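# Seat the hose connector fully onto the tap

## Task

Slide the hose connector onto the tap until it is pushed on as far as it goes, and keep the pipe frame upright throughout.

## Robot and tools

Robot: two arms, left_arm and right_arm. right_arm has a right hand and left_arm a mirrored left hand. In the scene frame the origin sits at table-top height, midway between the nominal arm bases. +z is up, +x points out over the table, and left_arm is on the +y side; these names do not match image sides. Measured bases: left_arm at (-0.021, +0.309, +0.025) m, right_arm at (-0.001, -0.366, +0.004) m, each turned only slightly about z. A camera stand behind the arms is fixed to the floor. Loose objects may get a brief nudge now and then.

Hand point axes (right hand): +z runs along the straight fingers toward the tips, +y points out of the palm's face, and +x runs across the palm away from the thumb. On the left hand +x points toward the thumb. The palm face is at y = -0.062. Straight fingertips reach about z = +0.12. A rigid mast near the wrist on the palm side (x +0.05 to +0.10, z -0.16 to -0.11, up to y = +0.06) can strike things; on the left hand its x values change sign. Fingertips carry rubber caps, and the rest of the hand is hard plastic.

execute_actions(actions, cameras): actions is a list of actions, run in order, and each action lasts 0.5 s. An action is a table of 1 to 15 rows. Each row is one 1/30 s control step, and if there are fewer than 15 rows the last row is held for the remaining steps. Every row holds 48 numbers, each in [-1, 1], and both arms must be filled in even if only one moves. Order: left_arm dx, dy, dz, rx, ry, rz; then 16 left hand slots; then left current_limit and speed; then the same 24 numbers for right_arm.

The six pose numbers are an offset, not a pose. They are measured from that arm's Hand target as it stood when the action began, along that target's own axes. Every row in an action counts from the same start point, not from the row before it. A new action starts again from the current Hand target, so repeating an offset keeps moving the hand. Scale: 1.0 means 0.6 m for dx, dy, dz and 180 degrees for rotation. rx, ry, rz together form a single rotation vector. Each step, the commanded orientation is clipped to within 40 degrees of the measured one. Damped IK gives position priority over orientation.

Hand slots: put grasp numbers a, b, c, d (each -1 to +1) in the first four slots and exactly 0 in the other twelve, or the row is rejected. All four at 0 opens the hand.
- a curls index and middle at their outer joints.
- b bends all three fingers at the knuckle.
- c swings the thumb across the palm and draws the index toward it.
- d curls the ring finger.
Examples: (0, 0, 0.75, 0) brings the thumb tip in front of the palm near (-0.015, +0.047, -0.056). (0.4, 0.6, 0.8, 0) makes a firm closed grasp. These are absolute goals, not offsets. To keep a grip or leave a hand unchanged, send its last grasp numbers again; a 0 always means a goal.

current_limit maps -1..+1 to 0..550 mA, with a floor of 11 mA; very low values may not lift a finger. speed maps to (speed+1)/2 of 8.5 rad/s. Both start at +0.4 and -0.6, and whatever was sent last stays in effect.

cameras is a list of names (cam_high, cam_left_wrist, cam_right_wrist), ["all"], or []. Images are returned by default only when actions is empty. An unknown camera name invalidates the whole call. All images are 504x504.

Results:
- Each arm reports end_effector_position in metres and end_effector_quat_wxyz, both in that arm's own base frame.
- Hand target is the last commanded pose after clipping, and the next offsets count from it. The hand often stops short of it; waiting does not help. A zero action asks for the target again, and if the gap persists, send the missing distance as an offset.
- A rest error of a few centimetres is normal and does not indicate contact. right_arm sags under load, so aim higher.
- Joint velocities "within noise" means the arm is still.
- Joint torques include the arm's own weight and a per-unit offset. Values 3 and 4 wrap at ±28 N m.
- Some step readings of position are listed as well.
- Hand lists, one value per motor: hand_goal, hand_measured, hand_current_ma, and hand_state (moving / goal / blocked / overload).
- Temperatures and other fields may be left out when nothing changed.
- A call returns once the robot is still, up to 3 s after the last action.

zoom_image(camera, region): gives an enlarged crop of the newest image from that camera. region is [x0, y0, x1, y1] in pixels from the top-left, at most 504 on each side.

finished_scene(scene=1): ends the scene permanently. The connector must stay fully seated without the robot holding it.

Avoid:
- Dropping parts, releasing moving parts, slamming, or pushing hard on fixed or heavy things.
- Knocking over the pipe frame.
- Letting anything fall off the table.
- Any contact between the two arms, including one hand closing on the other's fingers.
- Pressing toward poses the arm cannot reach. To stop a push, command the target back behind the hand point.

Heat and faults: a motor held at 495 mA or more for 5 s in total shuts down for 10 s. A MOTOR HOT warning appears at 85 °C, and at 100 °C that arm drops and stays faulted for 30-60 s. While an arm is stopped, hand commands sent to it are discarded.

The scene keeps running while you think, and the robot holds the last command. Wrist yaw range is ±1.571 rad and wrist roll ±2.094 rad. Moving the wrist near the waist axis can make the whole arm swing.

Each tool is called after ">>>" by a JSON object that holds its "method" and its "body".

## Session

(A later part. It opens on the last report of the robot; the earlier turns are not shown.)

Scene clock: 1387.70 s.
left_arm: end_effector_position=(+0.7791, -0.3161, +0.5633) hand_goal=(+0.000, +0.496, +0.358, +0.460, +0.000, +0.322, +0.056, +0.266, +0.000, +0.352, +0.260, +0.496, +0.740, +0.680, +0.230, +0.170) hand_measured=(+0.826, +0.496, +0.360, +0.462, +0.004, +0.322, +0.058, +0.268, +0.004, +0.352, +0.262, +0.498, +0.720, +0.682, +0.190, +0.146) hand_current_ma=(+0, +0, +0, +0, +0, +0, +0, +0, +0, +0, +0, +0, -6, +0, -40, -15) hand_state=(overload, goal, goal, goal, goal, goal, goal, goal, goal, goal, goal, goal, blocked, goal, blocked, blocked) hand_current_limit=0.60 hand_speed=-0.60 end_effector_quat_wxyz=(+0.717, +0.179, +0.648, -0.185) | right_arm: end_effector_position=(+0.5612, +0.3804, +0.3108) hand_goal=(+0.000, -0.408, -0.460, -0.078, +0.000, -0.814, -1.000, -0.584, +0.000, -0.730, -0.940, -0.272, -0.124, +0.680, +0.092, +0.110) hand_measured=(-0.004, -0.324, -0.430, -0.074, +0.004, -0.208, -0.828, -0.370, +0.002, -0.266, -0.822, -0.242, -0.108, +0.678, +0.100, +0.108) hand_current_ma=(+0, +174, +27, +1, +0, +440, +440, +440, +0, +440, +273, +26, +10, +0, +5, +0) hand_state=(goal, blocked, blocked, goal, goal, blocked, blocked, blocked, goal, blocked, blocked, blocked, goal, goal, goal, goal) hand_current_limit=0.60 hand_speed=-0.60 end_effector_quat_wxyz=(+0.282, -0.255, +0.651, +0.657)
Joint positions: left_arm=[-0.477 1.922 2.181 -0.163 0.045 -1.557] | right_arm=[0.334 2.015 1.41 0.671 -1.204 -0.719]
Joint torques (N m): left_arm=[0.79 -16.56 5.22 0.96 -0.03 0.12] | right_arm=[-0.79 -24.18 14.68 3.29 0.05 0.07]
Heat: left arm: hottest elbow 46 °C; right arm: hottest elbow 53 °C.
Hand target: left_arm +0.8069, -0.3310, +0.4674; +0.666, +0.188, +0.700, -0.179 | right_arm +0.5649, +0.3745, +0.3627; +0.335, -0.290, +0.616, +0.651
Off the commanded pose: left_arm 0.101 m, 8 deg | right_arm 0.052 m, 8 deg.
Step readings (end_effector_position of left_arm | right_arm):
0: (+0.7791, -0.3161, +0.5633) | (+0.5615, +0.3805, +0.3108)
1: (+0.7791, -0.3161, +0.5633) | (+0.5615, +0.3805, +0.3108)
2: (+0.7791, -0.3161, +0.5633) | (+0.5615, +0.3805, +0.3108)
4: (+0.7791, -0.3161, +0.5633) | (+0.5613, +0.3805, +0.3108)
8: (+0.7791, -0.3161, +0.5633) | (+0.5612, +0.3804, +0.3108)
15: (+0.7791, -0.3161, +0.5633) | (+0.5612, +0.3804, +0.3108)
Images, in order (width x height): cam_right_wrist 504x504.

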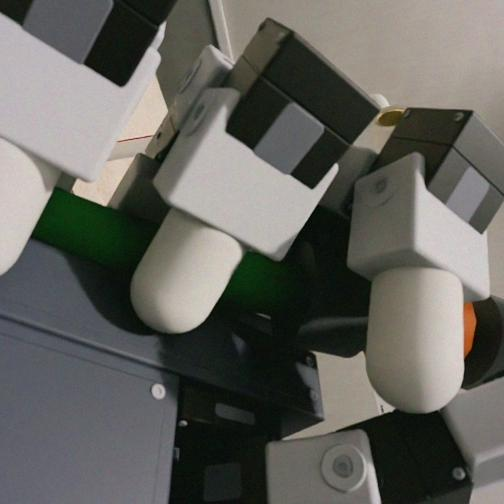

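>>> {"method": "execute_actions", "body": {"actions": [[[0,0,0.0,0,0,0,0.3,0.225,0,0.2,0,0,0,0,0,0,0,0,0,0,0,0,0.6,-0.6,-0.0055,0.0045,-0.0045,-0.0007,-0.0006,-0.0023,1,0.86,0.55,0.95,0,0,0,0,0,0,0,0,0,0,0,0,0.6,-0.6],[0,0,0,0,0,0,0.3,0.225,0,0.2,0,0,0,0,0,0,0,0,0,0,0,0,0.6,-0.6,-0.011,0.0085,-0.009,-0.0014,-0.0013,-0.0046,1,0.86,0.55,0.95,0,0,0,0,0,0,0,0,0,0,0,0,0.6,-0.6]],[[0,0,0.0,0,0,0,0.3,0.225,0,0.2,0,0,0,0,0,0,0,0,0,0,0,0,0.6,-0.6,-0.0055,0.0045,-0.0045,-0.0007,-0.0006,-0.0023,1,0.86,0.55,0.95,0,0,0,0,0,0,0,0,0,0,0,0,0.6,-0.6],[0,0,0,0,0,0,0.3,0.225,0,0.2,0,0,0,0,0,0,0,0,0,0,0,0,0.6,-0.6,-0.011,0.0085,-0.009,-0.0014,-0.0013,-0.0046,1,0.86,0.55,0.95,0,0,0,0,0,0,0,0,0,0,0,0,0.6,-0.6]]], "cameras": ["cam_right_wrist"]}}

>>> {"method": "zoom_image", "body": {"camera": "cam_right_wrist", "region": [404, 280, 504, 380]}}

Scene clock: 1389.53 s.
left_arm: end_effector_position=(+0.7791, -0.3161, +0.5633) hand_goal=(+0.000, +0.496, +0.358, +0.460, +0.000, +0.322, +0.056, +0.266, +0.000, +0.352, +0.260, +0.496, +0.740, +0.680, +0.230, +0.170) hand_measured=(+0.826, +0.496, +0.360, +0.462, +0.004, +0.322, +0.058, +0.268, +0.004, +0.352, +0.262, +0.498, +0.720, +0.682, +0.190, +0.146) hand_current_ma=(+0, +0, +0, +0, +0, +0, +0, +0, +0, +0, +0, +0, -6, +0, -40, -15) hand_state=(overload, goal, goal, goal, goal, goal, goal, goal, goal, goal, goal, goal, blocked, goal, blocked, blocked) hand_current_limit=0.60 hand_speed=-0.60 end_effector_quat_wxyz=(+0.717, +0.179, +0.648, -0.185) | right_arm: end_effector_position=(+0.5599, +0.3775, +0.3108) hand_goal=(+0.000, -0.408, -0.460, -0.078, +0.000, -0.814, -1.000, -0.584, +0.000, -0.730, -0.940, -0.272, -0.124, +0.680, +0.092, +0.110) hand_measured=(-0.004, -0.324, -0.430, -0.074, +0.004, -0.208, -0.828, -0.370, +0.002, -0.266, -0.822, -0.242, -0.108, +0.678, +0.100, +0.108) hand_current_ma=(+0, +174, +27, +1, +0, +440, +440, +440, +0, +440, +273, +26, +10, +0, +5, +0) hand_state=(goal, blocked, blocked, goal, goal, blocked, blocked, blocked, goal, blocked, blocked, blocked, goal, goal, goal, goal) hand_current_limit=0.60 hand_speed=-0.60 end_effector_quat_wxyz=(+0.279, -0.259, +0.649, +0.658)
Joint positions: left_arm=[-0.477 1.922 2.181 -0.163 0.045 -1.557] | right_arm=[0.33 2.015 1.41 0.672 -1.219 -0.719]
Joint torques (N m): left_arm=[0.79 -16.56 5.22 0.95 -0.03 0.11] | right_arm=[-1.79 -26.11 14.87 3.85 0.02 0.14]
Heat: left arm: hottest elbow 46 °C; right arm: hottest elbow 53 °C.
Hand target: left_arm +0.8069, -0.3310, +0.4674; +0.666, +0.188, +0.700, -0.179 | right_arm +0.5644, +0.3624, +0.3785; +0.346, -0.298, +0.608, +0.650
Off the commanded pose: left_arm 0.101 m, 8 deg | right_arm 0.070 m, 10 deg.
Step readings (end_effector_position of left_arm | right_arm):
0: (+0.7791, -0.3161, +0.5633) | (+0.5612, +0.3804, +0.3108)
1: (+0.7791, -0.3161, +0.5633) | (+0.5611, +0.3804, +0.3108)
2: (+0.7791, -0.3161, +0.5633) | (+0.5612, +0.3802, +0.3108)
4: (+0.7791, -0.3161, +0.5633) | (+0.5609, +0.3797, +0.3108)
8: (+0.7791, -0.3161, +0.5633) | (+0.5607, +0.3794, +0.3107)
15: (+0.7791, -0.3161, +0.5633) | (+0.5606, +0.3794, +0.3107)
16: (+0.7791, -0.3161, +0.5633) | (+0.5605, +0.3793, +0.3107)
17: (+0.7791, -0.3161, +0.5633) | (+0.5605, +0.3791, +0.3107)
19: (+0.7791, -0.3161, +0.5633) | (+0.5603, +0.3783, +0.3107)
23: (+0.7791, -0.3161, +0.5633) | (+0.5599, +0.3775, +0.3108)
30: (+0.7791, -0.3161, +0.5633) | (+0.5599, +0.3775, +0.3108)
Images, in order (width x height): cam_right_wrist 504x504.

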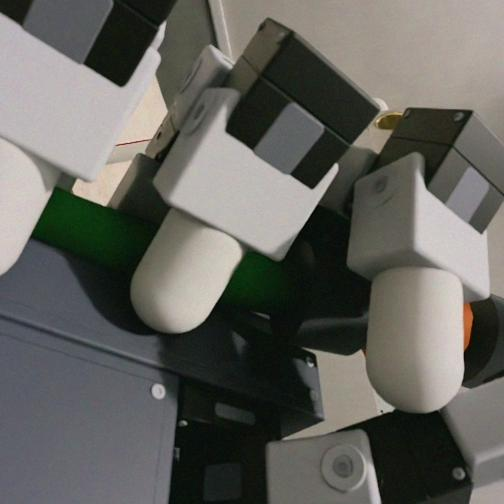

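Scaled by 5.040 from the camera's 504x504 image, which has a finer 720x720 frame.

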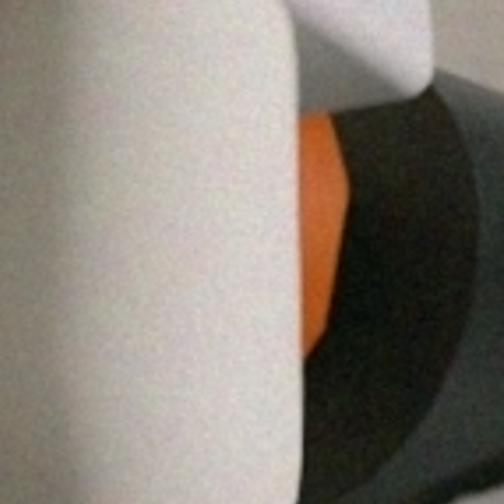

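>>> {"method": "execute_actions", "body": {"actions": [[[0,0,0.0,0,0,0,0.3,0.225,0,0.2,0,0,0,0,0,0,0,0,0,0,0,0,0.6,-0.6,-0.0098,0.0093,0.0013,-0.0014,-0.0013,-0.0046,1,0.86,0.55,0.95,0,0,0,0,0,0,0,0,0,0,0,0,0.6,-0.6],[0,0,0,0,0,0,0.3,0.225,0,0.2,0,0,0,0,0,0,0,0,0,0,0,0,0.6,-0.6,-0.0195,0.0187,0.0027,-0.0027,-0.0025,-0.0092,1,0.86,0.55,0.95,0,0,0,0,0,0,0,0,0,0,0,0,0.6,-0.6]],[[0,0,0.0,0,0,0,0.3,0.225,0,0.2,0,0,0,0,0,0,0,0,0,0,0,0,0.6,-0.6,-0.0055,0.0045,-0.0045,-0.0007,-0.0006,-0.0023,1,0.86,0.55,0.95,0,0,0,0,0,0,0,0,0,0,0,0,0.6,-0.6],[0,0,0,0,0,0,0.3,0.225,0,0.2,0,0,0,0,0,0,0,0,0,0,0,0,0.6,-0.6,-0.011,0.0085,-0.009,-0.0014,-0.0013,-0.0046,1,0.86,0.55,0.95,0,0,0,0,0,0,0,0,0,0,0,0,0.6,-0.6]]], "cameras": ["cam_right_wrist", "cam_high"]}}

>>> {"method": "zoom_image", "body": {"camera": "cam_right_wrist", "region": [404, 280, 504, 380]}}

>>> {"method": "zoom_image", "body": {"camera": "cam_high", "region": [145, 75, 195, 125]}}

Scene clock: 1393.00 s.
left_arm: end_effector_position=(+0.7791, -0.3161, +0.5633) hand_goal=(+0.000, +0.496, +0.358, +0.460, +0.000, +0.322, +0.056, +0.266, +0.000, +0.352, +0.260, +0.496, +0.740, +0.680, +0.230, +0.170) hand_measured=(+0.826, +0.496, +0.360, +0.462, +0.004, +0.322, +0.058, +0.268, +0.004, +0.352, +0.262, +0.498, +0.720, +0.682, +0.190, +0.146) hand_current_ma=(+0, +0, +0, +0, +0, +0, +0, +0, +0, +0, +0, +0, -6, +0, -40, -15) hand_state=(overload, goal, goal, goal, goal, goal, goal, goal, goal, goal, goal, goal, blocked, goal, blocked, blocked) hand_current_limit=0.60 hand_speed=-0.60 end_effector_quat_wxyz=(+0.717, +0.179, +0.648, -0.185) | right_arm: end_effector_position=(+0.5593, +0.3767, +0.3115) hand_goal=(+0.000, -0.408, -0.460, -0.078, +0.000, -0.814, -1.000, -0.584, +0.000, -0.730, -0.940, -0.272, -0.124, +0.680, +0.092, +0.110) hand_measured=(-0.004, -0.324, -0.430, -0.074, +0.004, -0.208, -0.828, -0.370, +0.002, -0.266, -0.822, -0.242, -0.108, +0.678, +0.100, +0.108) hand_current_ma=(+0, +174, +27, +1, +0, +440, +440, +440, +0, +440, +273, +26, +10, +0, +5, +0) hand_state=(goal, blocked, blocked, goal, goal, blocked, blocked, blocked, goal, blocked, blocked, blocked, goal, goal, goal, goal) hand_current_limit=0.60 hand_speed=-0.60 end_effector_quat_wxyz=(+0.278, -0.261, +0.648, +0.660)
Joint positions: left_arm=[-0.477 1.922 2.181 -0.163 0.045 -1.557] | right_arm=[0.329 2.015 1.41 0.679 -1.224 -0.713]
Joint torques (N m): left_arm=[0.79 -16.56 5.2 0.96 -0.03 0.12] | right_arm=[-2.14 -28.45 15.79 4.18 0 0.12]
Heat: left arm: hottest elbow 45 °C; right arm: hottest elbow 53 °C.
Hand target: left_arm +0.8069, -0.3310, +0.4674; +0.666, +0.188, +0.700, -0.179 | right_arm +0.5615, +0.3566, +0.4024; +0.362, -0.309, +0.595, +0.648
Off the commanded pose: left_arm 0.101 m, 8 deg | right_arm 0.093 m, 13 deg.
Step readings (end_effector_position of left_arm | right_arm):
0: (+0.7791, -0.3161, +0.5633) | (+0.5599, +0.3775, +0.3108)
1: (+0.7791, -0.3161, +0.5633) | (+0.5599, +0.3775, +0.3108)
2: (+0.7791, -0.3161, +0.5633) | (+0.5599, +0.3775, +0.3108)
4: (+0.7791, -0.3161, +0.5633) | (+0.5598, +0.3775, +0.3109)
8: (+0.7791, -0.3161, +0.5633) | (+0.5597, +0.3774, +0.3110)
15: (+0.7791, -0.3161, +0.5633) | (+0.5597, +0.3774, +0.3110)
16: (+0.7791, -0.3161, +0.5633) | (+0.5597, +0.3774, +0.3110)
17: (+0.7791, -0.3161, +0.5633) | (+0.5597, +0.3774, +0.3110)
19: (+0.7791, -0.3161, +0.5633) | (+0.5595, +0.3771, +0.3111)
23: (+0.7791, -0.3161, +0.5633) | (+0.5593, +0.3768, +0.3113)
30: (+0.7791, -0.3161, +0.5633) | (+0.5593, +0.3767, +0.3115)
Images, in order (width x height): cam_high 504x504, cam_right_wrist 504x504.

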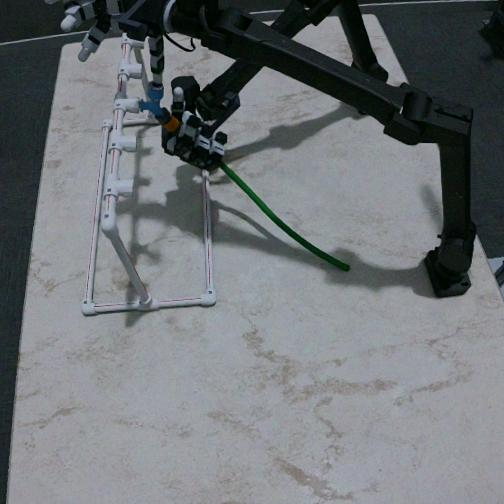

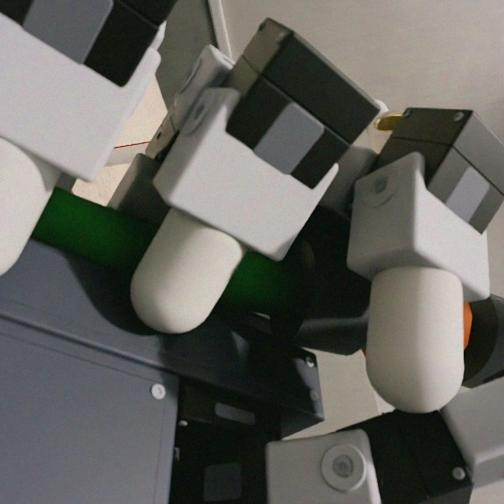

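Scaled by 5.040 from the camera's 504x504 image, which has a finer 720x720 frame.

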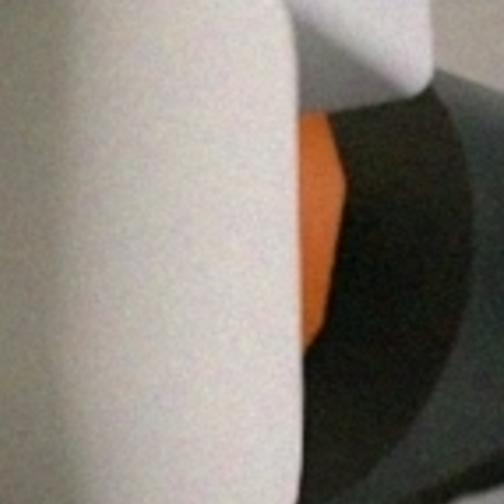

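Scaled by 10.080 from the camera's 504x504 image, which has a finer 720x720 frame.

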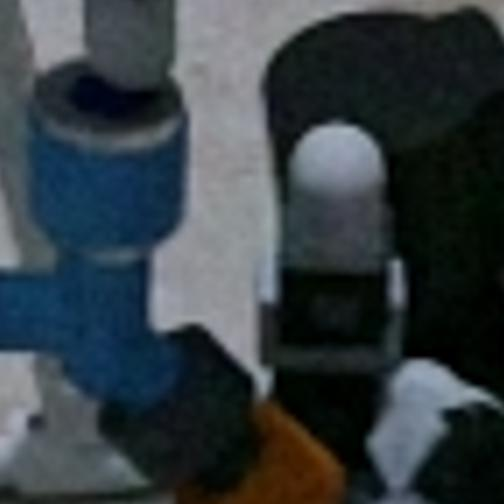

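>>> {"method": "execute_actions", "body": {"actions": [[[-0.05,0,-0.008,0,-0.008,0,0.3,0.225,0,0.2,0,0,0,0,0,0,0,0,0,0,0,0,0.6,-0.6,0,0,0,0,0,0,1,0.86,0.55,0.95,0,0,0,0,0,0,0,0,0,0,0,0,0.6,-0.6],[-0.1,0,-0.016,0,-0.016,0,0.3,0.225,0,0.2,0,0,0,0,0,0,0,0,0,0,0,0,0.6,-0.6,0,0,0,0,0,0,1,0.86,0.55,0.95,0,0,0,0,0,0,0,0,0,0,0,0,0.6,-0.6],[-0.15,0,-0.025,0,-0.024,0,0.3,0.225,0,0.2,0,0,0,0,0,0,0,0,0,0,0,0,0.6,-0.6,0,0,0,0,0,0,1,0.86,0.55,0.95,0,0,0,0,0,0,0,0,0,0,0,0,0.6,-0.6],[-0.2198,0.0008,-0.0348,0,-0.033,0,0.3,0.225,0,0.2,0,0,0,0,0,0,0,0,0,0,0,0,0.6,-0.6,0,0,0,0,0,0,1,0.86,0.55,0.95,0,0,0,0,0,0,0,0,0,0,0,0,0.6,-0.6]]], "cameras": ["cam_high"]}}

>>> {"method": "zoom_image", "body": {"camera": "cam_high", "region": [115, 40, 215, 140]}}

Scene clock: 1397.90 s.
left_arm: end_effector_position=(+0.7944, -0.3261, +0.5691) hand_goal=(+0.000, +0.496, +0.358, +0.460, +0.000, +0.322, +0.056, +0.266, +0.000, +0.352, +0.260, +0.496, +0.740, +0.680, +0.230, +0.170) hand_measured=(+0.830, +0.496, +0.360, +0.462, +0.004, +0.322, +0.058, +0.268, +0.004, +0.352, +0.262, +0.498, +0.740, +0.682, +0.228, +0.168) hand_current_ma=(+0, +0, +0, +0, +0, +0, +0, +0, +0, +0, +0, +0, +0, +0, +0, +0) hand_state=(overload, goal, goal, goal, goal, goal, goal, goal, goal, goal, goal, goal, goal, goal, goal, goal) hand_current_limit=0.60 hand_speed=-0.60 end_effector_quat_wxyz=(+0.688, +0.188, +0.677, -0.183) | right_arm: end_effector_position=(+0.5651, +0.3676, +0.3129) hand_goal=(+0.000, -0.408, -0.460, -0.078, +0.000, -0.814, -1.000, -0.584, +0.000, -0.730, -0.940, -0.272, -0.124, +0.680, +0.092, +0.110) hand_measured=(-0.004, -0.324, -0.430, -0.074, +0.004, -0.208, -0.828, -0.370, +0.002, -0.266, -0.822, -0.242, -0.108, +0.678, +0.100, +0.108) hand_current_ma=(+0, +174, +27, +1, +0, +440, +440, +440, +0, +440, +273, +26, +10, +0, +5, +0) hand_state=(goal, blocked, blocked, goal, goal, blocked, blocked, blocked, goal, blocked, blocked, blocked, goal, goal, goal, goal) hand_current_limit=0.60 hand_speed=-0.60 end_effector_quat_wxyz=(+0.282, -0.254, +0.649, +0.659)
Joint positions: left_arm=[-0.477 2.032 2.431 -0.386 0.055 -1.56] | right_arm=[0.313 2.015 1.41 0.688 -1.226 -0.7]
Joint torques (N m): left_arm=[0.97 -22.3 15.47 1.65 -0.2 0.12] | right_arm=[-0.97 -28.34 15.86 3.99 0.03 0.05]
Heat: left arm: hottest elbow 45 °C; right arm: hottest elbow 53 °C.
Hand target: left_arm +0.7948, -0.3233, +0.6002; +0.701, +0.178, +0.664, -0.188 | right_arm +0.5614, +0.3567, +0.4024; +0.361, -0.309, +0.595, +0.648
Off the commanded pose: left_arm 0.031 m, 2 deg | right_arm 0.090 m, 13 deg.
Step readings (end_effector_position of left_arm | right_arm):
0: (+0.7791, -0.3161, +0.5633) | (+0.5593, +0.3767, +0.3115)
1: (+0.7791, -0.3161, +0.5633) | (+0.5593, +0.3767, +0.3115)
2: (+0.7791, -0.3161, +0.5633) | (+0.5593, +0.3767, +0.3115)
4: (+0.7788, -0.3164, +0.5643) | (+0.5593, +0.3767, +0.3115)
8: (+0.7864, -0.3219, +0.5622) | (+0.5607, +0.3743, +0.3118)
15: (+0.7954, -0.3268, +0.5606) | (+0.5644, +0.3685, +0.3125)
Images, in order (width x height): cam_high 504x504.

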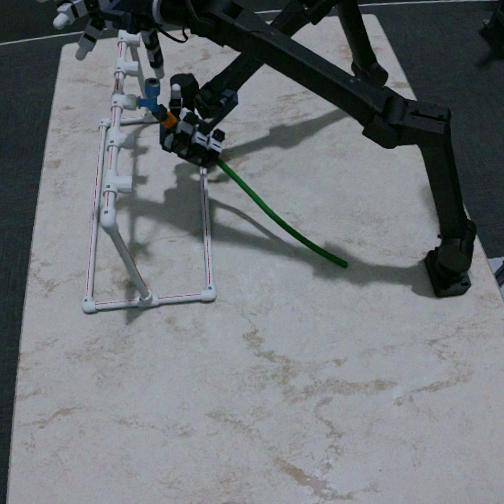

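Scaled by 5.040 from the camera's 504x504 image, which has a finer 720x720 frame.

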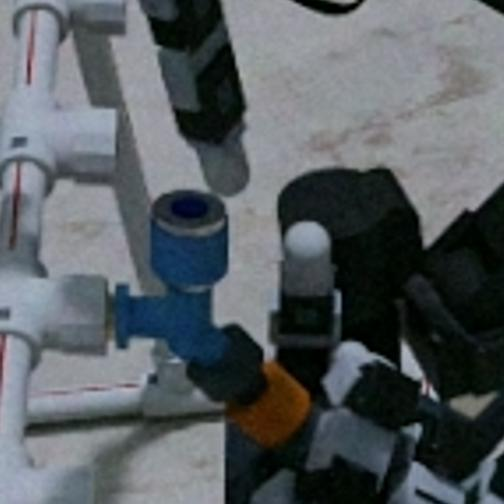

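>>> {"method": "execute_actions", "body": {"actions": [[[0.0007,0.0037,0.013,0,0,0,0.3,0.225,0,0.2,0,0,0,0,0,0,0,0,0,0,0,0,0.6,-0.6,0.0007,-0.0002,0.0067,0,0,0,1,0.86,0.55,0.95,0,0,0,0,0,0,0,0,0,0,0,0,0.6,-0.6],[0.0015,0.0075,0.0263,0,0,0,0.3,0.225,0,0.2,0,0,0,0,0,0,0,0,0,0,0,0,0.6,-0.6,0.0013,-0.0004,0.0133,0,0,0,1,0.86,0.55,0.95,0,0,0,0,0,0,0,0,0,0,0,0,0.6,-0.6]]], "cameras": ["cam_high"]}}

>>> {"method": "zoom_image", "body": {"camera": "cam_high", "region": [115, 40, 215, 140]}}

Scene clock: 1400.40 s.
left_arm: end_effector_position=(+0.8130, -0.3364, +0.5684) hand_goal=(+0.000, +0.496, +0.358, +0.460, +0.000, +0.322, +0.056, +0.266, +0.000, +0.352, +0.260, +0.496, +0.740, +0.680, +0.230, +0.170) hand_measured=(+0.830, +0.496, +0.360, +0.462, +0.004, +0.322, +0.058, +0.268, +0.004, +0.352, +0.262, +0.498, +0.740, +0.682, +0.228, +0.168) hand_current_ma=(+0, +0, +0, +0, +0, +0, +0, +0, +0, +0, +0, +0, +0, +0, +0, +0) hand_state=(overload, goal, goal, goal, goal, goal, goal, goal, goal, goal, goal, goal, goal, goal, goal, goal) hand_current_limit=0.60 hand_speed=-0.60 end_effector_quat_wxyz=(+0.686, +0.190, +0.678, -0.184) | right_arm: end_effector_position=(+0.5659, +0.3677, +0.3130) hand_goal=(+0.000, -0.408, -0.460, -0.078, +0.000, -0.814, -1.000, -0.584, +0.000, -0.730, -0.940, -0.272, -0.124, +0.680, +0.092, +0.110) hand_measured=(-0.004, -0.324, -0.430, -0.074, +0.004, -0.208, -0.828, -0.370, +0.002, -0.266, -0.822, -0.242, -0.108, +0.678, +0.100, +0.108) hand_current_ma=(+0, +174, +27, +1, +0, +440, +440, +440, +0, +440, +273, +26, +10, +0, +5, +0) hand_state=(goal, blocked, blocked, goal, goal, blocked, blocked, blocked, goal, blocked, blocked, blocked, goal, goal, goal, goal) hand_current_limit=0.60 hand_speed=-0.60 end_effector_quat_wxyz=(+0.283, -0.253, +0.650, +0.659)
Joint positions: left_arm=[-0.477 2.151 2.636 -0.476 0.058 -1.561] | right_arm=[0.313 2.015 1.41 0.688 -1.221 -0.7]
Joint torques (N m): left_arm=[1.32 -24.06 15.02 1.76 -0.13 0.12] | right_arm=[-0.32 -27.99 16.38 3.86 0.31 0.05]
Heat: left arm: hottest elbow 46 °C; right arm: hottest elbow 53 °C.
Hand target: left_arm +0.8108, -0.3276, +0.5998; +0.701, +0.178, +0.665, -0.188 | right_arm +0.5614, +0.3647, +0.4024; +0.361, -0.309, +0.595, +0.648
Off the commanded pose: left_arm 0.033 m, 3 deg | right_arm 0.090 m, 13 deg.
Step readings (end_effector_position of left_arm | right_arm):
0: (+0.7944, -0.3261, +0.5690) | (+0.5651, +0.3676, +0.3129)
1: (+0.7945, -0.3262, +0.5691) | (+0.5651, +0.3676, +0.3129)
2: (+0.7948, -0.3263, +0.5695) | (+0.5651, +0.3676, +0.3129)
4: (+0.7973, -0.3278, +0.5732) | (+0.5653, +0.3676, +0.3129)
8: (+0.8031, -0.3313, +0.5778) | (+0.5657, +0.3677, +0.3130)
15: (+0.8112, -0.3355, +0.5698) | (+0.5659, +0.3677, +0.3130)
Images, in order (width x height): cam_high 504x504.

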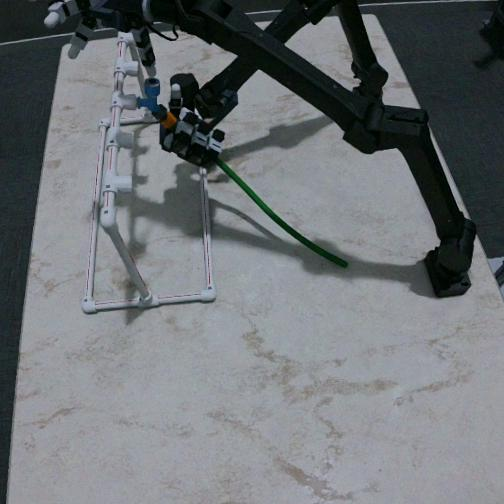

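Scaled by 5.040 from the camera's 504x504 image, which has a finer 720x720 frame.

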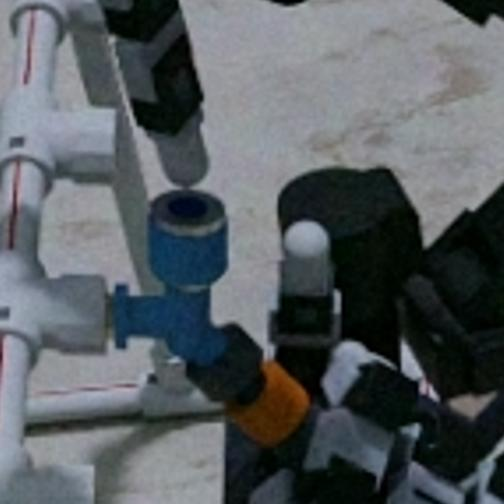

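>>> {"method": "execute_actions", "body": {"actions": [[[0.025,0.0044,-0.0038,0,0,0,0.3,0.225,0,0.2,0,0,0,0,0,0,0,0,0,0,0,0,0.6,-0.6,0,0,0,0,0,0,1,0.86,0.55,0.95,0,0,0,0,0,0,0,0,0,0,0,0,0.6,-0.6],[0.0497,0.0087,-0.0077,0,0,0,0.3,0.225,0,0.2,0,0,0,0,0,0,0,0,0,0,0,0,0.6,-0.6,0,0,0,0,0,0,1,0.86,0.55,0.95,0,0,0,0,0,0,0,0,0,0,0,0,0.6,-0.6]]], "cameras": ["cam_high"]}}

>>> {"method": "zoom_image", "body": {"camera": "cam_high", "region": [115, 40, 215, 140]}}

Scene clock: 1402.07 s.
left_arm: end_effector_position=(+0.8114, -0.3305, +0.5632) hand_goal=(+0.000, +0.496, +0.358, +0.460, +0.000, +0.322, +0.056, +0.266, +0.000, +0.352, +0.260, +0.496, +0.740, +0.680, +0.230, +0.170) hand_measured=(+0.832, +0.496, +0.360, +0.462, +0.004, +0.322, +0.058, +0.268, +0.004, +0.352, +0.262, +0.498, +0.746, +0.682, +0.230, +0.170) hand_current_ma=(+0, +0, +0, +0, +0, +0, +0, +0, +0, +0, +0, +0, +0, +0, +0, +0) hand_state=(overload, goal, goal, goal, goal, goal, goal, goal, goal, goal, goal, goal, goal, goal, goal, goal) hand_current_limit=0.60 hand_speed=-0.60 end_effector_quat_wxyz=(+0.695, +0.184, +0.669, -0.187) | right_arm: end_effector_position=(+0.5668, +0.3678, +0.3132) hand_goal=(+0.000, -0.408, -0.460, -0.078, +0.000, -0.814, -1.000, -0.584, +0.000, -0.730, -0.940, -0.272, -0.124, +0.680, +0.092, +0.110) hand_measured=(-0.004, -0.324, -0.430, -0.074, +0.004, -0.208, -0.828, -0.370, +0.002, -0.266, -0.822, -0.242, -0.108, +0.678, +0.100, +0.108) hand_current_ma=(-1, +174, +27, +1, +0, +440, +440, +440, +0, +440, +273, +26, +10, +0, +5, +0) hand_state=(goal, blocked, blocked, goal, goal, blocked, blocked, blocked, goal, blocked, blocked, blocked, goal, goal, goal, goal) hand_current_limit=0.60 hand_speed=-0.60 end_effector_quat_wxyz=(+0.284, -0.250, +0.650, +0.659)
Joint positions: left_arm=[-0.471 2.091 2.497 -0.37 0.06 -1.567] | right_arm=[0.313 2.015 1.41 0.688 -1.217 -0.696]
Joint torques (N m): left_arm=[1.55 -25.52 8.32 2.5 -0.03 0.16] | right_arm=[-0.26 -28.04 16.46 3.79 0.18 0]
Heat: left arm: hottest elbow 46 °C; right arm: hottest elbow 54 °C.
Hand target: left_arm +0.8108, -0.3216, +0.5698; +0.701, +0.178, +0.664, -0.188 | right_arm +0.5615, +0.3647, +0.4024; +0.361, -0.309, +0.595, +0.648
Off the commanded pose: left_arm 0.011 m, 1 deg | right_arm 0.089 m, 13 deg.
Step readings (end_effector_position of left_arm | right_arm):
0: (+0.8130, -0.3364, +0.5684) | (+0.5659, +0.3677, +0.3130)
1: (+0.8130, -0.3364, +0.5684) | (+0.5659, +0.3677, +0.3130)
2: (+0.8130, -0.3364, +0.5684) | (+0.5659, +0.3677, +0.3130)
4: (+0.8136, -0.3360, +0.5676) | (+0.5659, +0.3677, +0.3130)
8: (+0.8133, -0.3337, +0.5609) | (+0.5660, +0.3678, +0.3130)
15: (+0.8115, -0.3304, +0.5628) | (+0.5668, +0.3678, +0.3132)
Images, in order (width x height): cam_high 504x504.

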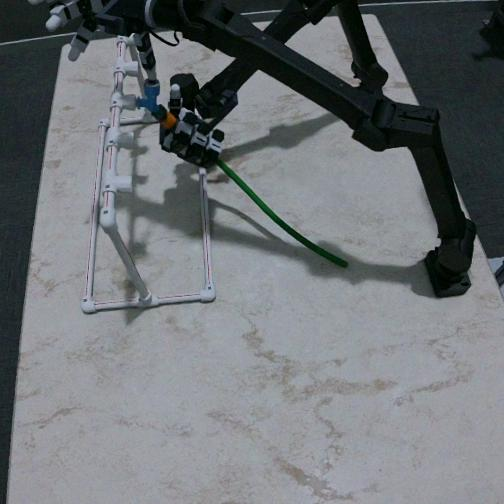

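Scaled by 5.040 from the camera's 504x504 image, which has a finer 720x720 frame.

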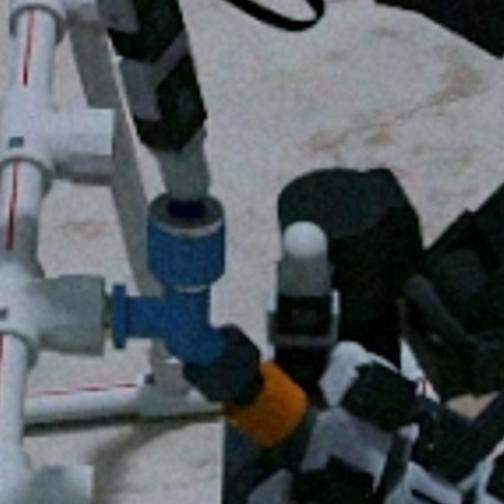

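>>> {"method": "execute_actions", "body": {"actions": [[[0.042,0.007,0.005,0,0.008,0,0.3,0.225,0,0.2,0,0,0,0,0,0,0,0,0,0,0,0,0.6,-0.6,0,0,0,0,0,0,1,0.86,0.55,0.95,0,0,0,0,0,0,0,0,0,0,0,0,0.6,-0.6],[0.084,0.0143,0.0103,0,0.017,0,0.3,0.225,0,0.2,0,0,0,0,0,0,0,0,0,0,0,0,0.6,-0.6,0,0,0,0,0,0,1,0.86,0.55,0.95,0,0,0,0,0,0,0,0,0,0,0,0,0.6,-0.6]]], "cameras": ["cam_high"]}}

>>> {"method": "zoom_image", "body": {"camera": "cam_high", "region": [115, 40, 215, 140]}}

Scene clock: 1403.30 s.
left_arm: end_effector_position=(+0.8061, -0.3238, +0.5623) hand_goal=(+0.000, +0.496, +0.358, +0.460, +0.000, +0.322, +0.056, +0.266, +0.000, +0.352, +0.260, +0.496, +0.740, +0.680, +0.230, +0.170) hand_measured=(+0.832, +0.496, +0.360, +0.462, +0.004, +0.322, +0.058, +0.268, +0.004, +0.352, +0.262, +0.498, +0.762, +0.682, +0.214, +0.160) hand_current_ma=(+0, +0, +0, +0, +0, +0, +0, +0, +0, +0, +0, +0, +7, +0, -7, -2) hand_state=(overload, goal, goal, goal, goal, goal, goal, goal, goal, goal, goal, goal, blocked, goal, goal, goal) hand_current_limit=0.60 hand_speed=-0.60 end_effector_quat_wxyz=(+0.703, +0.183, +0.660, -0.192) | right_arm: end_effector_position=(+0.5668, +0.3678, +0.3132) hand_goal=(+0.000, -0.408, -0.460, -0.078, +0.000, -0.814, -1.000, -0.584, +0.000, -0.730, -0.940, -0.272, -0.124, +0.680, +0.092, +0.110) hand_measured=(-0.004, -0.324, -0.430, -0.074, +0.004, -0.208, -0.828, -0.370, +0.002, -0.266, -0.822, -0.242, -0.108, +0.678, +0.100, +0.108) hand_current_ma=(-1, +174, +27, +1, +0, +440, +440, +440, +0, +440, +273, +26, +10, +0, +5, +0) hand_state=(goal, blocked, blocked, goal, goal, blocked, blocked, blocked, goal, blocked, blocked, blocked, goal, goal, goal, goal) hand_current_limit=0.60 hand_speed=-0.60 end_effector_quat_wxyz=(+0.284, -0.250, +0.650, +0.659)
Joint positions: left_arm=[-0.465 2.036 2.386 -0.287 0.073 -1.571] | right_arm=[0.313 2.015 1.41 0.688 -1.217 -0.696]
Joint torques (N m): left_arm=[1.9 -21.36 7.01 1.76 -0.06 0.23] | right_arm=[-0.21 -27.93 16.42 3.84 0.17 0]
Heat: left arm: hottest elbow 46 °C; right arm: hottest elbow 54 °C.
Hand target: left_arm +0.8228, -0.3185, +0.5199; +0.683, +0.183, +0.683, -0.183 | right_arm +0.5615, +0.3647, +0.4024; +0.361, -0.309, +0.595, +0.648
Off the commanded pose: left_arm 0.046 m, 4 deg | right_arm 0.089 m, 13 deg.
Step readings (end_effector_position of left_arm | right_arm):
0: (+0.8114, -0.3305, +0.5632) | (+0.5668, +0.3678, +0.3132)
1: (+0.8114, -0.3306, +0.5629) | (+0.5668, +0.3678, +0.3132)
2: (+0.8114, -0.3304, +0.5623) | (+0.5668, +0.3678, +0.3132)
4: (+0.8099, -0.3297, +0.5612) | (+0.5668, +0.3678, +0.3132)
8: (+0.8072, -0.3259, +0.5617) | (+0.5668, +0.3678, +0.3132)
15: (+0.8063, -0.3238, +0.5622) | (+0.5668, +0.3678, +0.3132)
Images, in order (width x height): cam_high 504x504.

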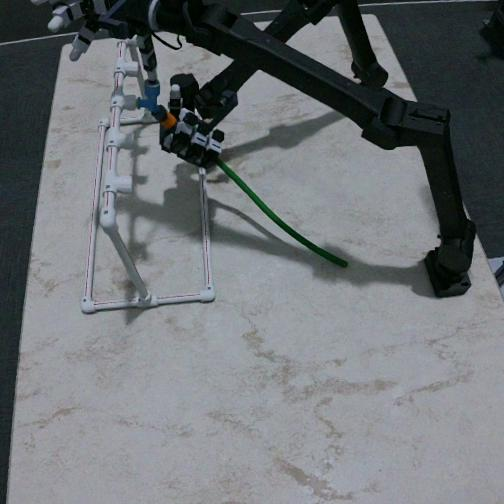

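Scaled by 5.040 from the camera's 504x504 image, which has a finer 720x720 frame.

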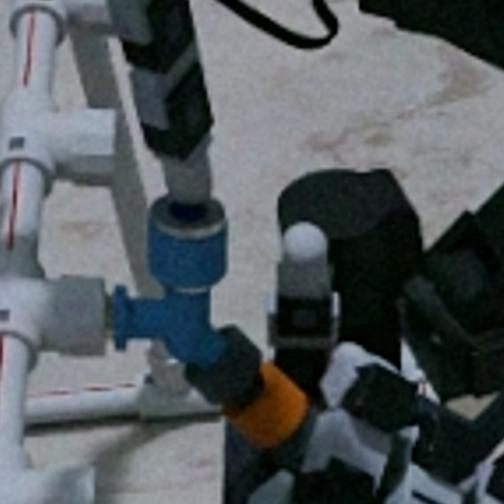

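>>> {"method": "execute_actions", "body": {"actions": [[[0.038,0.0033,0.006,0,0.007,0,0.3,0.225,0,0.2,0,0,0,0,0,0,0,0,0,0,0,0,0.6,-0.6,0,0,0,0,0,0,1,0.86,0.55,0.95,0,0,0,0,0,0,0,0,0,0,0,0,0.6,-0.6],[0.075,0.0067,0.0115,0,0.014,0,0.3,0.225,0,0.2,0,0,0,0,0,0,0,0,0,0,0,0,0.6,-0.6,0,0,0,0,0,0,1,0.86,0.55,0.95,0,0,0,0,0,0,0,0,0,0,0,0,0.6,-0.6]]], "cameras": ["cam_high", "cam_right_wrist"]}}

>>> {"method": "zoom_image", "body": {"camera": "cam_high", "region": [115, 40, 215, 140]}}

>>> {"method": "zoom_image", "body": {"camera": "cam_right_wrist", "region": [404, 280, 504, 380]}}

Scene clock: 1404.90 s.
left_arm: end_effector_position=(+0.7996, -0.3187, +0.5625) hand_goal=(+0.000, +0.496, +0.358, +0.460, +0.000, +0.322, +0.056, +0.266, +0.000, +0.352, +0.260, +0.496, +0.740, +0.680, +0.230, +0.170) hand_measured=(+0.832, +0.496, +0.360, +0.462, +0.004, +0.322, +0.058, +0.268, +0.004, +0.352, +0.262, +0.498, +0.772, +0.682, +0.196, +0.150) hand_current_ma=(+0, +0, +0, +0, +0, +0, +0, +0, +0, +0, +0, +0, +14, +0, -28, -10) hand_state=(overload, goal, goal, goal, goal, goal, goal, goal, goal, goal, goal, goal, blocked, goal, blocked, goal) hand_current_limit=0.60 hand_speed=-0.60 end_effector_quat_wxyz=(+0.712, +0.182, +0.650, -0.194) | right_arm: end_effector_position=(+0.5668, +0.3678, +0.3132) hand_goal=(+0.000, -0.408, -0.460, -0.078, +0.000, -0.814, -1.000, -0.584, +0.000, -0.730, -0.940, -0.272, -0.124, +0.680, +0.092, +0.110) hand_measured=(-0.004, -0.324, -0.430, -0.074, +0.004, -0.208, -0.828, -0.370, +0.002, -0.266, -0.822, -0.242, -0.108, +0.678, +0.100, +0.108) hand_current_ma=(-1, +174, +27, +1, +0, +440, +440, +440, +0, +440, +273, +26, +10, +0, +5, +0) hand_state=(goal, blocked, blocked, goal, goal, blocked, blocked, blocked, goal, blocked, blocked, blocked, goal, goal, goal, goal) hand_current_limit=0.60 hand_speed=-0.60 end_effector_quat_wxyz=(+0.284, -0.250, +0.650, +0.659)
Joint positions: left_arm=[-0.462 1.992 2.296 -0.215 0.078 -1.571] | right_arm=[0.313 2.015 1.41 0.688 -1.217 -0.696]
Joint torques (N m): left_arm=[2.08 -18.14 5.53 1.01 -0.07 0.27] | right_arm=[-0.26 -27.93 16.44 3.84 0.17 0]
Heat: left arm: hottest elbow 46 °C; right arm: hottest elbow 54 °C.
Hand target: left_arm +0.8307, -0.3185, +0.4750; +0.668, +0.187, +0.698, -0.179 | right_arm +0.5615, +0.3647, +0.4024; +0.361, -0.309, +0.595, +0.648
Off the commanded pose: left_arm 0.093 m, 8 deg | right_arm 0.089 m, 13 deg.
Step readings (end_effector_position of left_arm | right_arm):
0: (+0.8061, -0.3238, +0.5623) | (+0.5668, +0.3678, +0.3132)
1: (+0.8061, -0.3238, +0.5623) | (+0.5668, +0.3678, +0.3132)
2: (+0.8060, -0.3239, +0.5617) | (+0.5668, +0.3678, +0.3132)
4: (+0.8046, -0.3228, +0.5617) | (+0.5668, +0.3678, +0.3132)
8: (+0.8017, -0.3202, +0.5620) | (+0.5668, +0.3678, +0.3132)
15: (+0.8001, -0.3189, +0.5621) | (+0.5668, +0.3678, +0.3132)
Images, in order (width x height): cam_high 504x504, cam_right_wrist 504x504.

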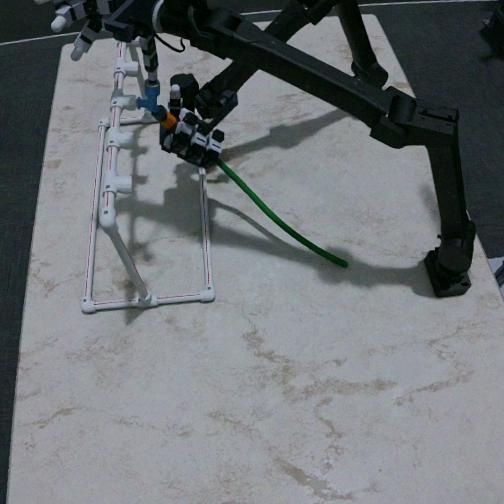

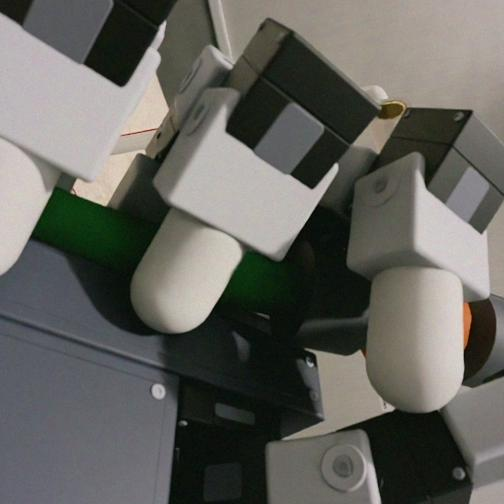

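Scaled by 5.040 from the camera's 504x504 image, which has a finer 720x720 frame.

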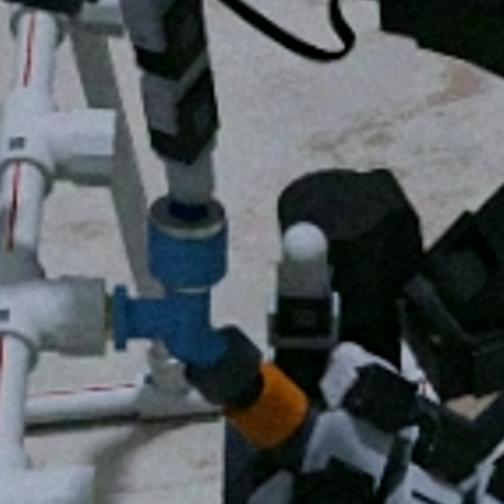

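Scaled by 5.040 from the camera's 504x504 image, which has a finer 720x720 frame.

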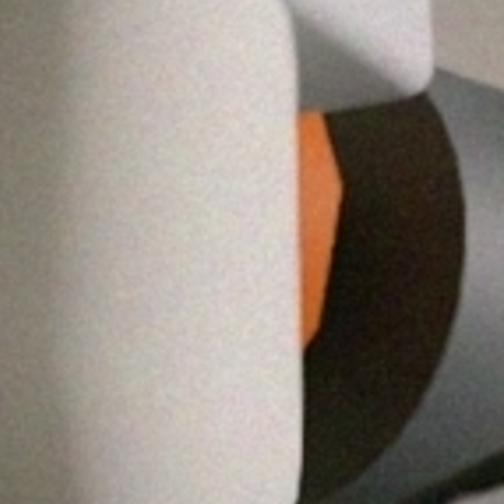

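>>> {"method": "execute_actions", "body": {"actions": [[[0.033,0.0033,0.006,0,0.008,0,0.3,0.225,0,0.2,0,0,0,0,0,0,0,0,0,0,0,0,0.6,-0.6,0,0,0,0,0,0,1,0.86,0.55,0.95,0,0,0,0,0,0,0,0,0,0,0,0,0.6,-0.6],[0.067,0.0067,0.0115,0,0.017,0,0.3,0.225,0,0.2,0,0,0,0,0,0,0,0,0,0,0,0,0.6,-0.6,0,0,0,0,0,0,1,0.86,0.55,0.95,0,0,0,0,0,0,0,0,0,0,0,0,0.6,-0.6]]], "cameras": ["cam_high"]}}

>>> {"method": "zoom_image", "body": {"camera": "cam_high", "region": [115, 40, 215, 140]}}

Scene clock: 1406.20 s.
left_arm: end_effector_position=(+0.7947, -0.3138, +0.5594) hand_goal=(+0.000, +0.496, +0.358, +0.460, +0.000, +0.322, +0.056, +0.266, +0.000, +0.352, +0.260, +0.496, +0.740, +0.680, +0.230, +0.170) hand_measured=(+0.834, +0.496, +0.360, +0.462, +0.004, +0.322, +0.058, +0.268, +0.004, +0.352, +0.262, +0.498, +0.782, +0.684, +0.174, +0.136) hand_current_ma=(+0, +0, +0, +0, +0, +0, +0, +0, +0, +0, +0, +0, +27, +0, -75, -29) hand_state=(overload, goal, goal, goal, goal, goal, goal, goal, goal, goal, goal, goal, blocked, goal, blocked, blocked) hand_current_limit=0.60 hand_speed=-0.60 end_effector_quat_wxyz=(+0.713, +0.183, +0.648, -0.195) | right_arm: end_effector_position=(+0.5668, +0.3678, +0.3132) hand_goal=(+0.000, -0.408, -0.460, -0.078, +0.000, -0.814, -1.000, -0.584, +0.000, -0.730, -0.940, -0.272, -0.124, +0.680, +0.092, +0.110) hand_measured=(-0.004, -0.324, -0.430, -0.074, +0.004, -0.208, -0.828, -0.370, +0.002, -0.266, -0.822, -0.242, -0.108, +0.678, +0.100, +0.108) hand_current_ma=(-1, +174, +27, +1, +0, +440, +440, +440, +0, +440, +273, +26, +10, +0, +5, +0) hand_state=(goal, blocked, blocked, goal, goal, blocked, blocked, blocked, goal, blocked, blocked, blocked, goal, goal, goal, goal) hand_current_limit=0.60 hand_speed=-0.60 end_effector_quat_wxyz=(+0.284, -0.250, +0.650, +0.659)
Joint positions: left_arm=[-0.458 1.961 2.235 -0.181 0.084 -1.571] | right_arm=[0.313 2.015 1.41 0.688 -1.217 -0.696]
Joint torques (N m): left_arm=[2.2 -15.21 4.11 0.59 -0.08 0.31] | right_arm=[-0.21 -27.99 16.43 3.82 0.17 0.01]
Heat: left arm: hottest elbow 46 °C; right arm: hottest elbow 54 °C.
Hand target: left_arm +0.8371, -0.3177, +0.4345; +0.649, +0.192, +0.715, -0.174 | right_arm +0.5615, +0.3647, +0.4024; +0.361, -0.309, +0.595, +0.648
Off the commanded pose: left_arm 0.132 m, 11 deg | right_arm 0.089 m, 13 deg.
Step readings (end_effector_position of left_arm | right_arm):
0: (+0.7997, -0.3187, +0.5623) | (+0.5668, +0.3678, +0.3132)
1: (+0.7997, -0.3188, +0.5621) | (+0.5668, +0.3678, +0.3132)
2: (+0.7997, -0.3186, +0.5618) | (+0.5668, +0.3678, +0.3132)
4: (+0.7987, -0.3181, +0.5605) | (+0.5668, +0.3678, +0.3132)
8: (+0.7969, -0.3154, +0.5595) | (+0.5668, +0.3678, +0.3132)
15: (+0.7952, -0.3140, +0.5592) | (+0.5668, +0.3678, +0.3132)
Images, in order (width x height): cam_high 504x504.

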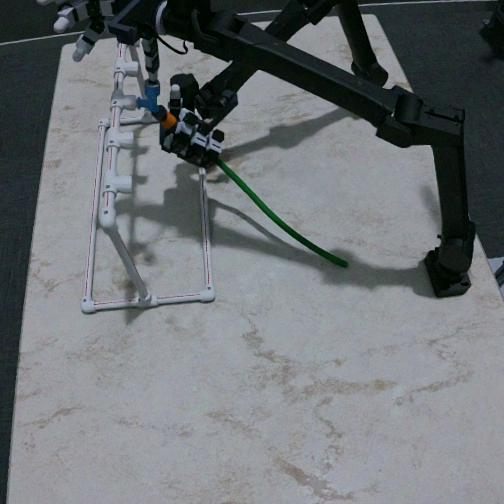

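Scaled by 5.040 from the camera's 504x504 image, which has a finer 720x720 frame.

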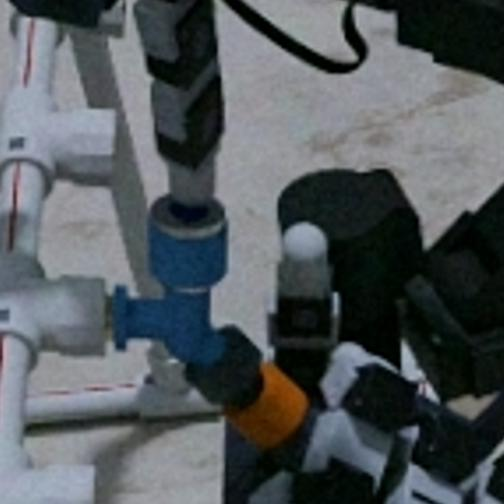

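>>> {"method": "execute_actions", "body": {"actions": [[[0,0,0,0,0,0,0.3,0.225,0,0.2,0,0,0,0,0,0,0,0,0,0,0,0,0.6,-0.6,0.0009,-0.0003,0.0088,0,0,0,1,0.86,0.55,0.95,0,0,0,0,0,0,0,0,0,0,0,0,0.6,-0.6],[0,0,0,0,0,0,0.3,0.225,0,0.2,0,0,0,0,0,0,0,0,0,0,0,0,0.6,-0.6,0.0018,-0.0005,0.0177,0,0,0,1,0.86,0.55,0.95,0,0,0,0,0,0,0,0,0,0,0,0,0.6,-0.6],[0,0,0,0,0,0,0.3,0.225,0,0.2,0,0,0,0,0,0,0,0,0,0,0,0,0.6,-0.6,0.0027,-0.0008,0.0265,0,0,0,1,0.86,0.55,0.95,0,0,0,0,0,0,0,0,0,0,0,0,0.6,-0.6]]], "cameras": ["cam_high", "cam_right_wrist"]}}

>>> {"method": "zoom_image", "body": {"camera": "cam_high", "region": [115, 40, 215, 140]}}

>>> {"method": "zoom_image", "body": {"camera": "cam_right_wrist", "region": [404, 280, 504, 380]}}

Scene clock: 1407.57 s.
left_arm: end_effector_position=(+0.7948, -0.3120, +0.5594) hand_goal=(+0.000, +0.496, +0.358, +0.460, +0.000, +0.322, +0.056, +0.266, +0.000, +0.352, +0.260, +0.496, +0.740, +0.680, +0.230, +0.170) hand_measured=(+0.834, +0.496, +0.360, +0.462, +0.004, +0.322, +0.058, +0.268, +0.004, +0.352, +0.262, +0.498, +0.782, +0.684, +0.172, +0.136) hand_current_ma=(+0, +0, +0, +0, +0, +0, +0, +0, +0, +0, +0, +0, +27, +0, -79, -30) hand_state=(overload, goal, goal, goal, goal, goal, goal, goal, goal, goal, goal, goal, blocked, goal, blocked, blocked) hand_current_limit=0.60 hand_speed=-0.60 end_effector_quat_wxyz=(+0.713, +0.182, +0.648, -0.195) | right_arm: end_effector_position=(+0.5657, +0.3744, +0.3134) hand_goal=(+0.000, -0.408, -0.460, -0.078, +0.000, -0.814, -1.000, -0.584, +0.000, -0.730, -0.940, -0.272, -0.124, +0.680, +0.092, +0.110) hand_measured=(-0.004, -0.324, -0.430, -0.074, +0.004, -0.208, -0.828, -0.370, +0.002, -0.266, -0.822, -0.242, -0.108, +0.678, +0.100, +0.108) hand_current_ma=(-1, +174, +27, +1, +0, +440, +440, +440, +0, +440, +273, +26, +10, +0, +5, +0) hand_state=(goal, blocked, blocked, goal, goal, blocked, blocked, blocked, goal, blocked, blocked, blocked, goal, goal, goal, goal) hand_current_limit=0.60 hand_speed=-0.60 end_effector_quat_wxyz=(+0.285, -0.248, +0.651, +0.658)
Joint positions: left_arm=[-0.456 1.959 2.231 -0.179 0.084 -1.571] | right_arm=[0.324 2.015 1.41 0.688 -1.201 -0.696]
Joint torques (N m): left_arm=[2.08 -15.15 4.16 0.55 -0.08 0.32] | right_arm=[0.67 -27.28 17.54 3.33 0.48 -0.08]
Heat: left arm: hottest elbow 45 °C; right arm: hottest elbow 54 °C.
Hand target: left_arm +0.8372, -0.3175, +0.4345; +0.649, +0.192, +0.715, -0.174 | right_arm +0.5614, +0.3807, +0.4024; +0.361, -0.309, +0.595, +0.648
Off the commanded pose: left_arm 0.132 m, 11 deg | right_arm 0.089 m, 13 deg.
Step readings (end_effector_position of left_arm | right_arm):
0: (+0.7948, -0.3138, +0.5593) | (+0.5668, +0.3678, +0.3132)
1: (+0.7948, -0.3138, +0.5593) | (+0.5668, +0.3678, +0.3132)
2: (+0.7948, -0.3138, +0.5593) | (+0.5668, +0.3678, +0.3132)
4: (+0.7945, -0.3137, +0.5594) | (+0.5671, +0.3686, +0.3132)
8: (+0.7947, -0.3127, +0.5594) | (+0.5663, +0.3723, +0.3134)
15: (+0.7949, -0.3121, +0.5593) | (+0.5657, +0.3744, +0.3134)
Images, in order (width x height): cam_high 504x504, cam_right_wrist 504x504.

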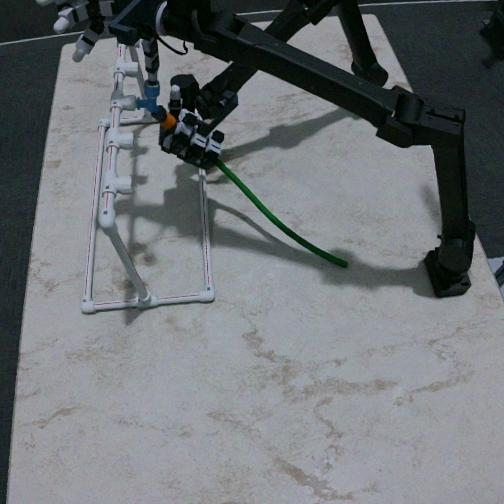

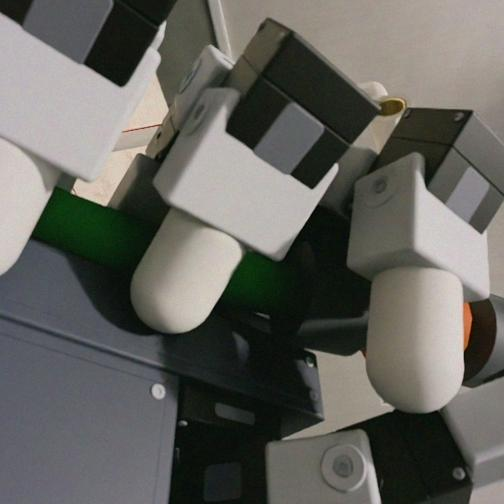

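Scaled by 5.040 from the camera's 504x504 image, which has a finer 720x720 frame.

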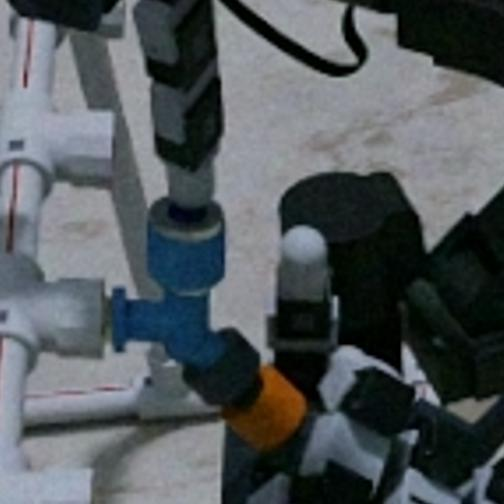

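Scaled by 5.040 from the camera's 504x504 image, which has a finer 720x720 frame.

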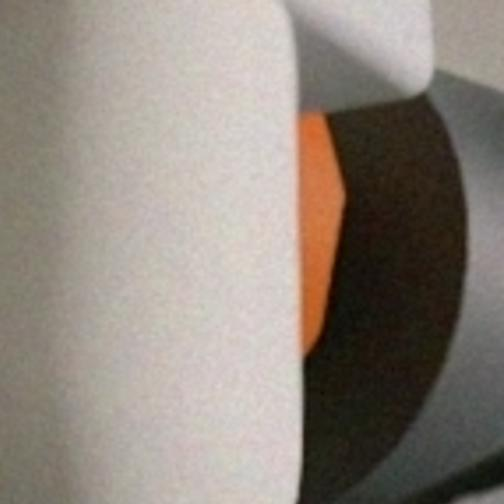

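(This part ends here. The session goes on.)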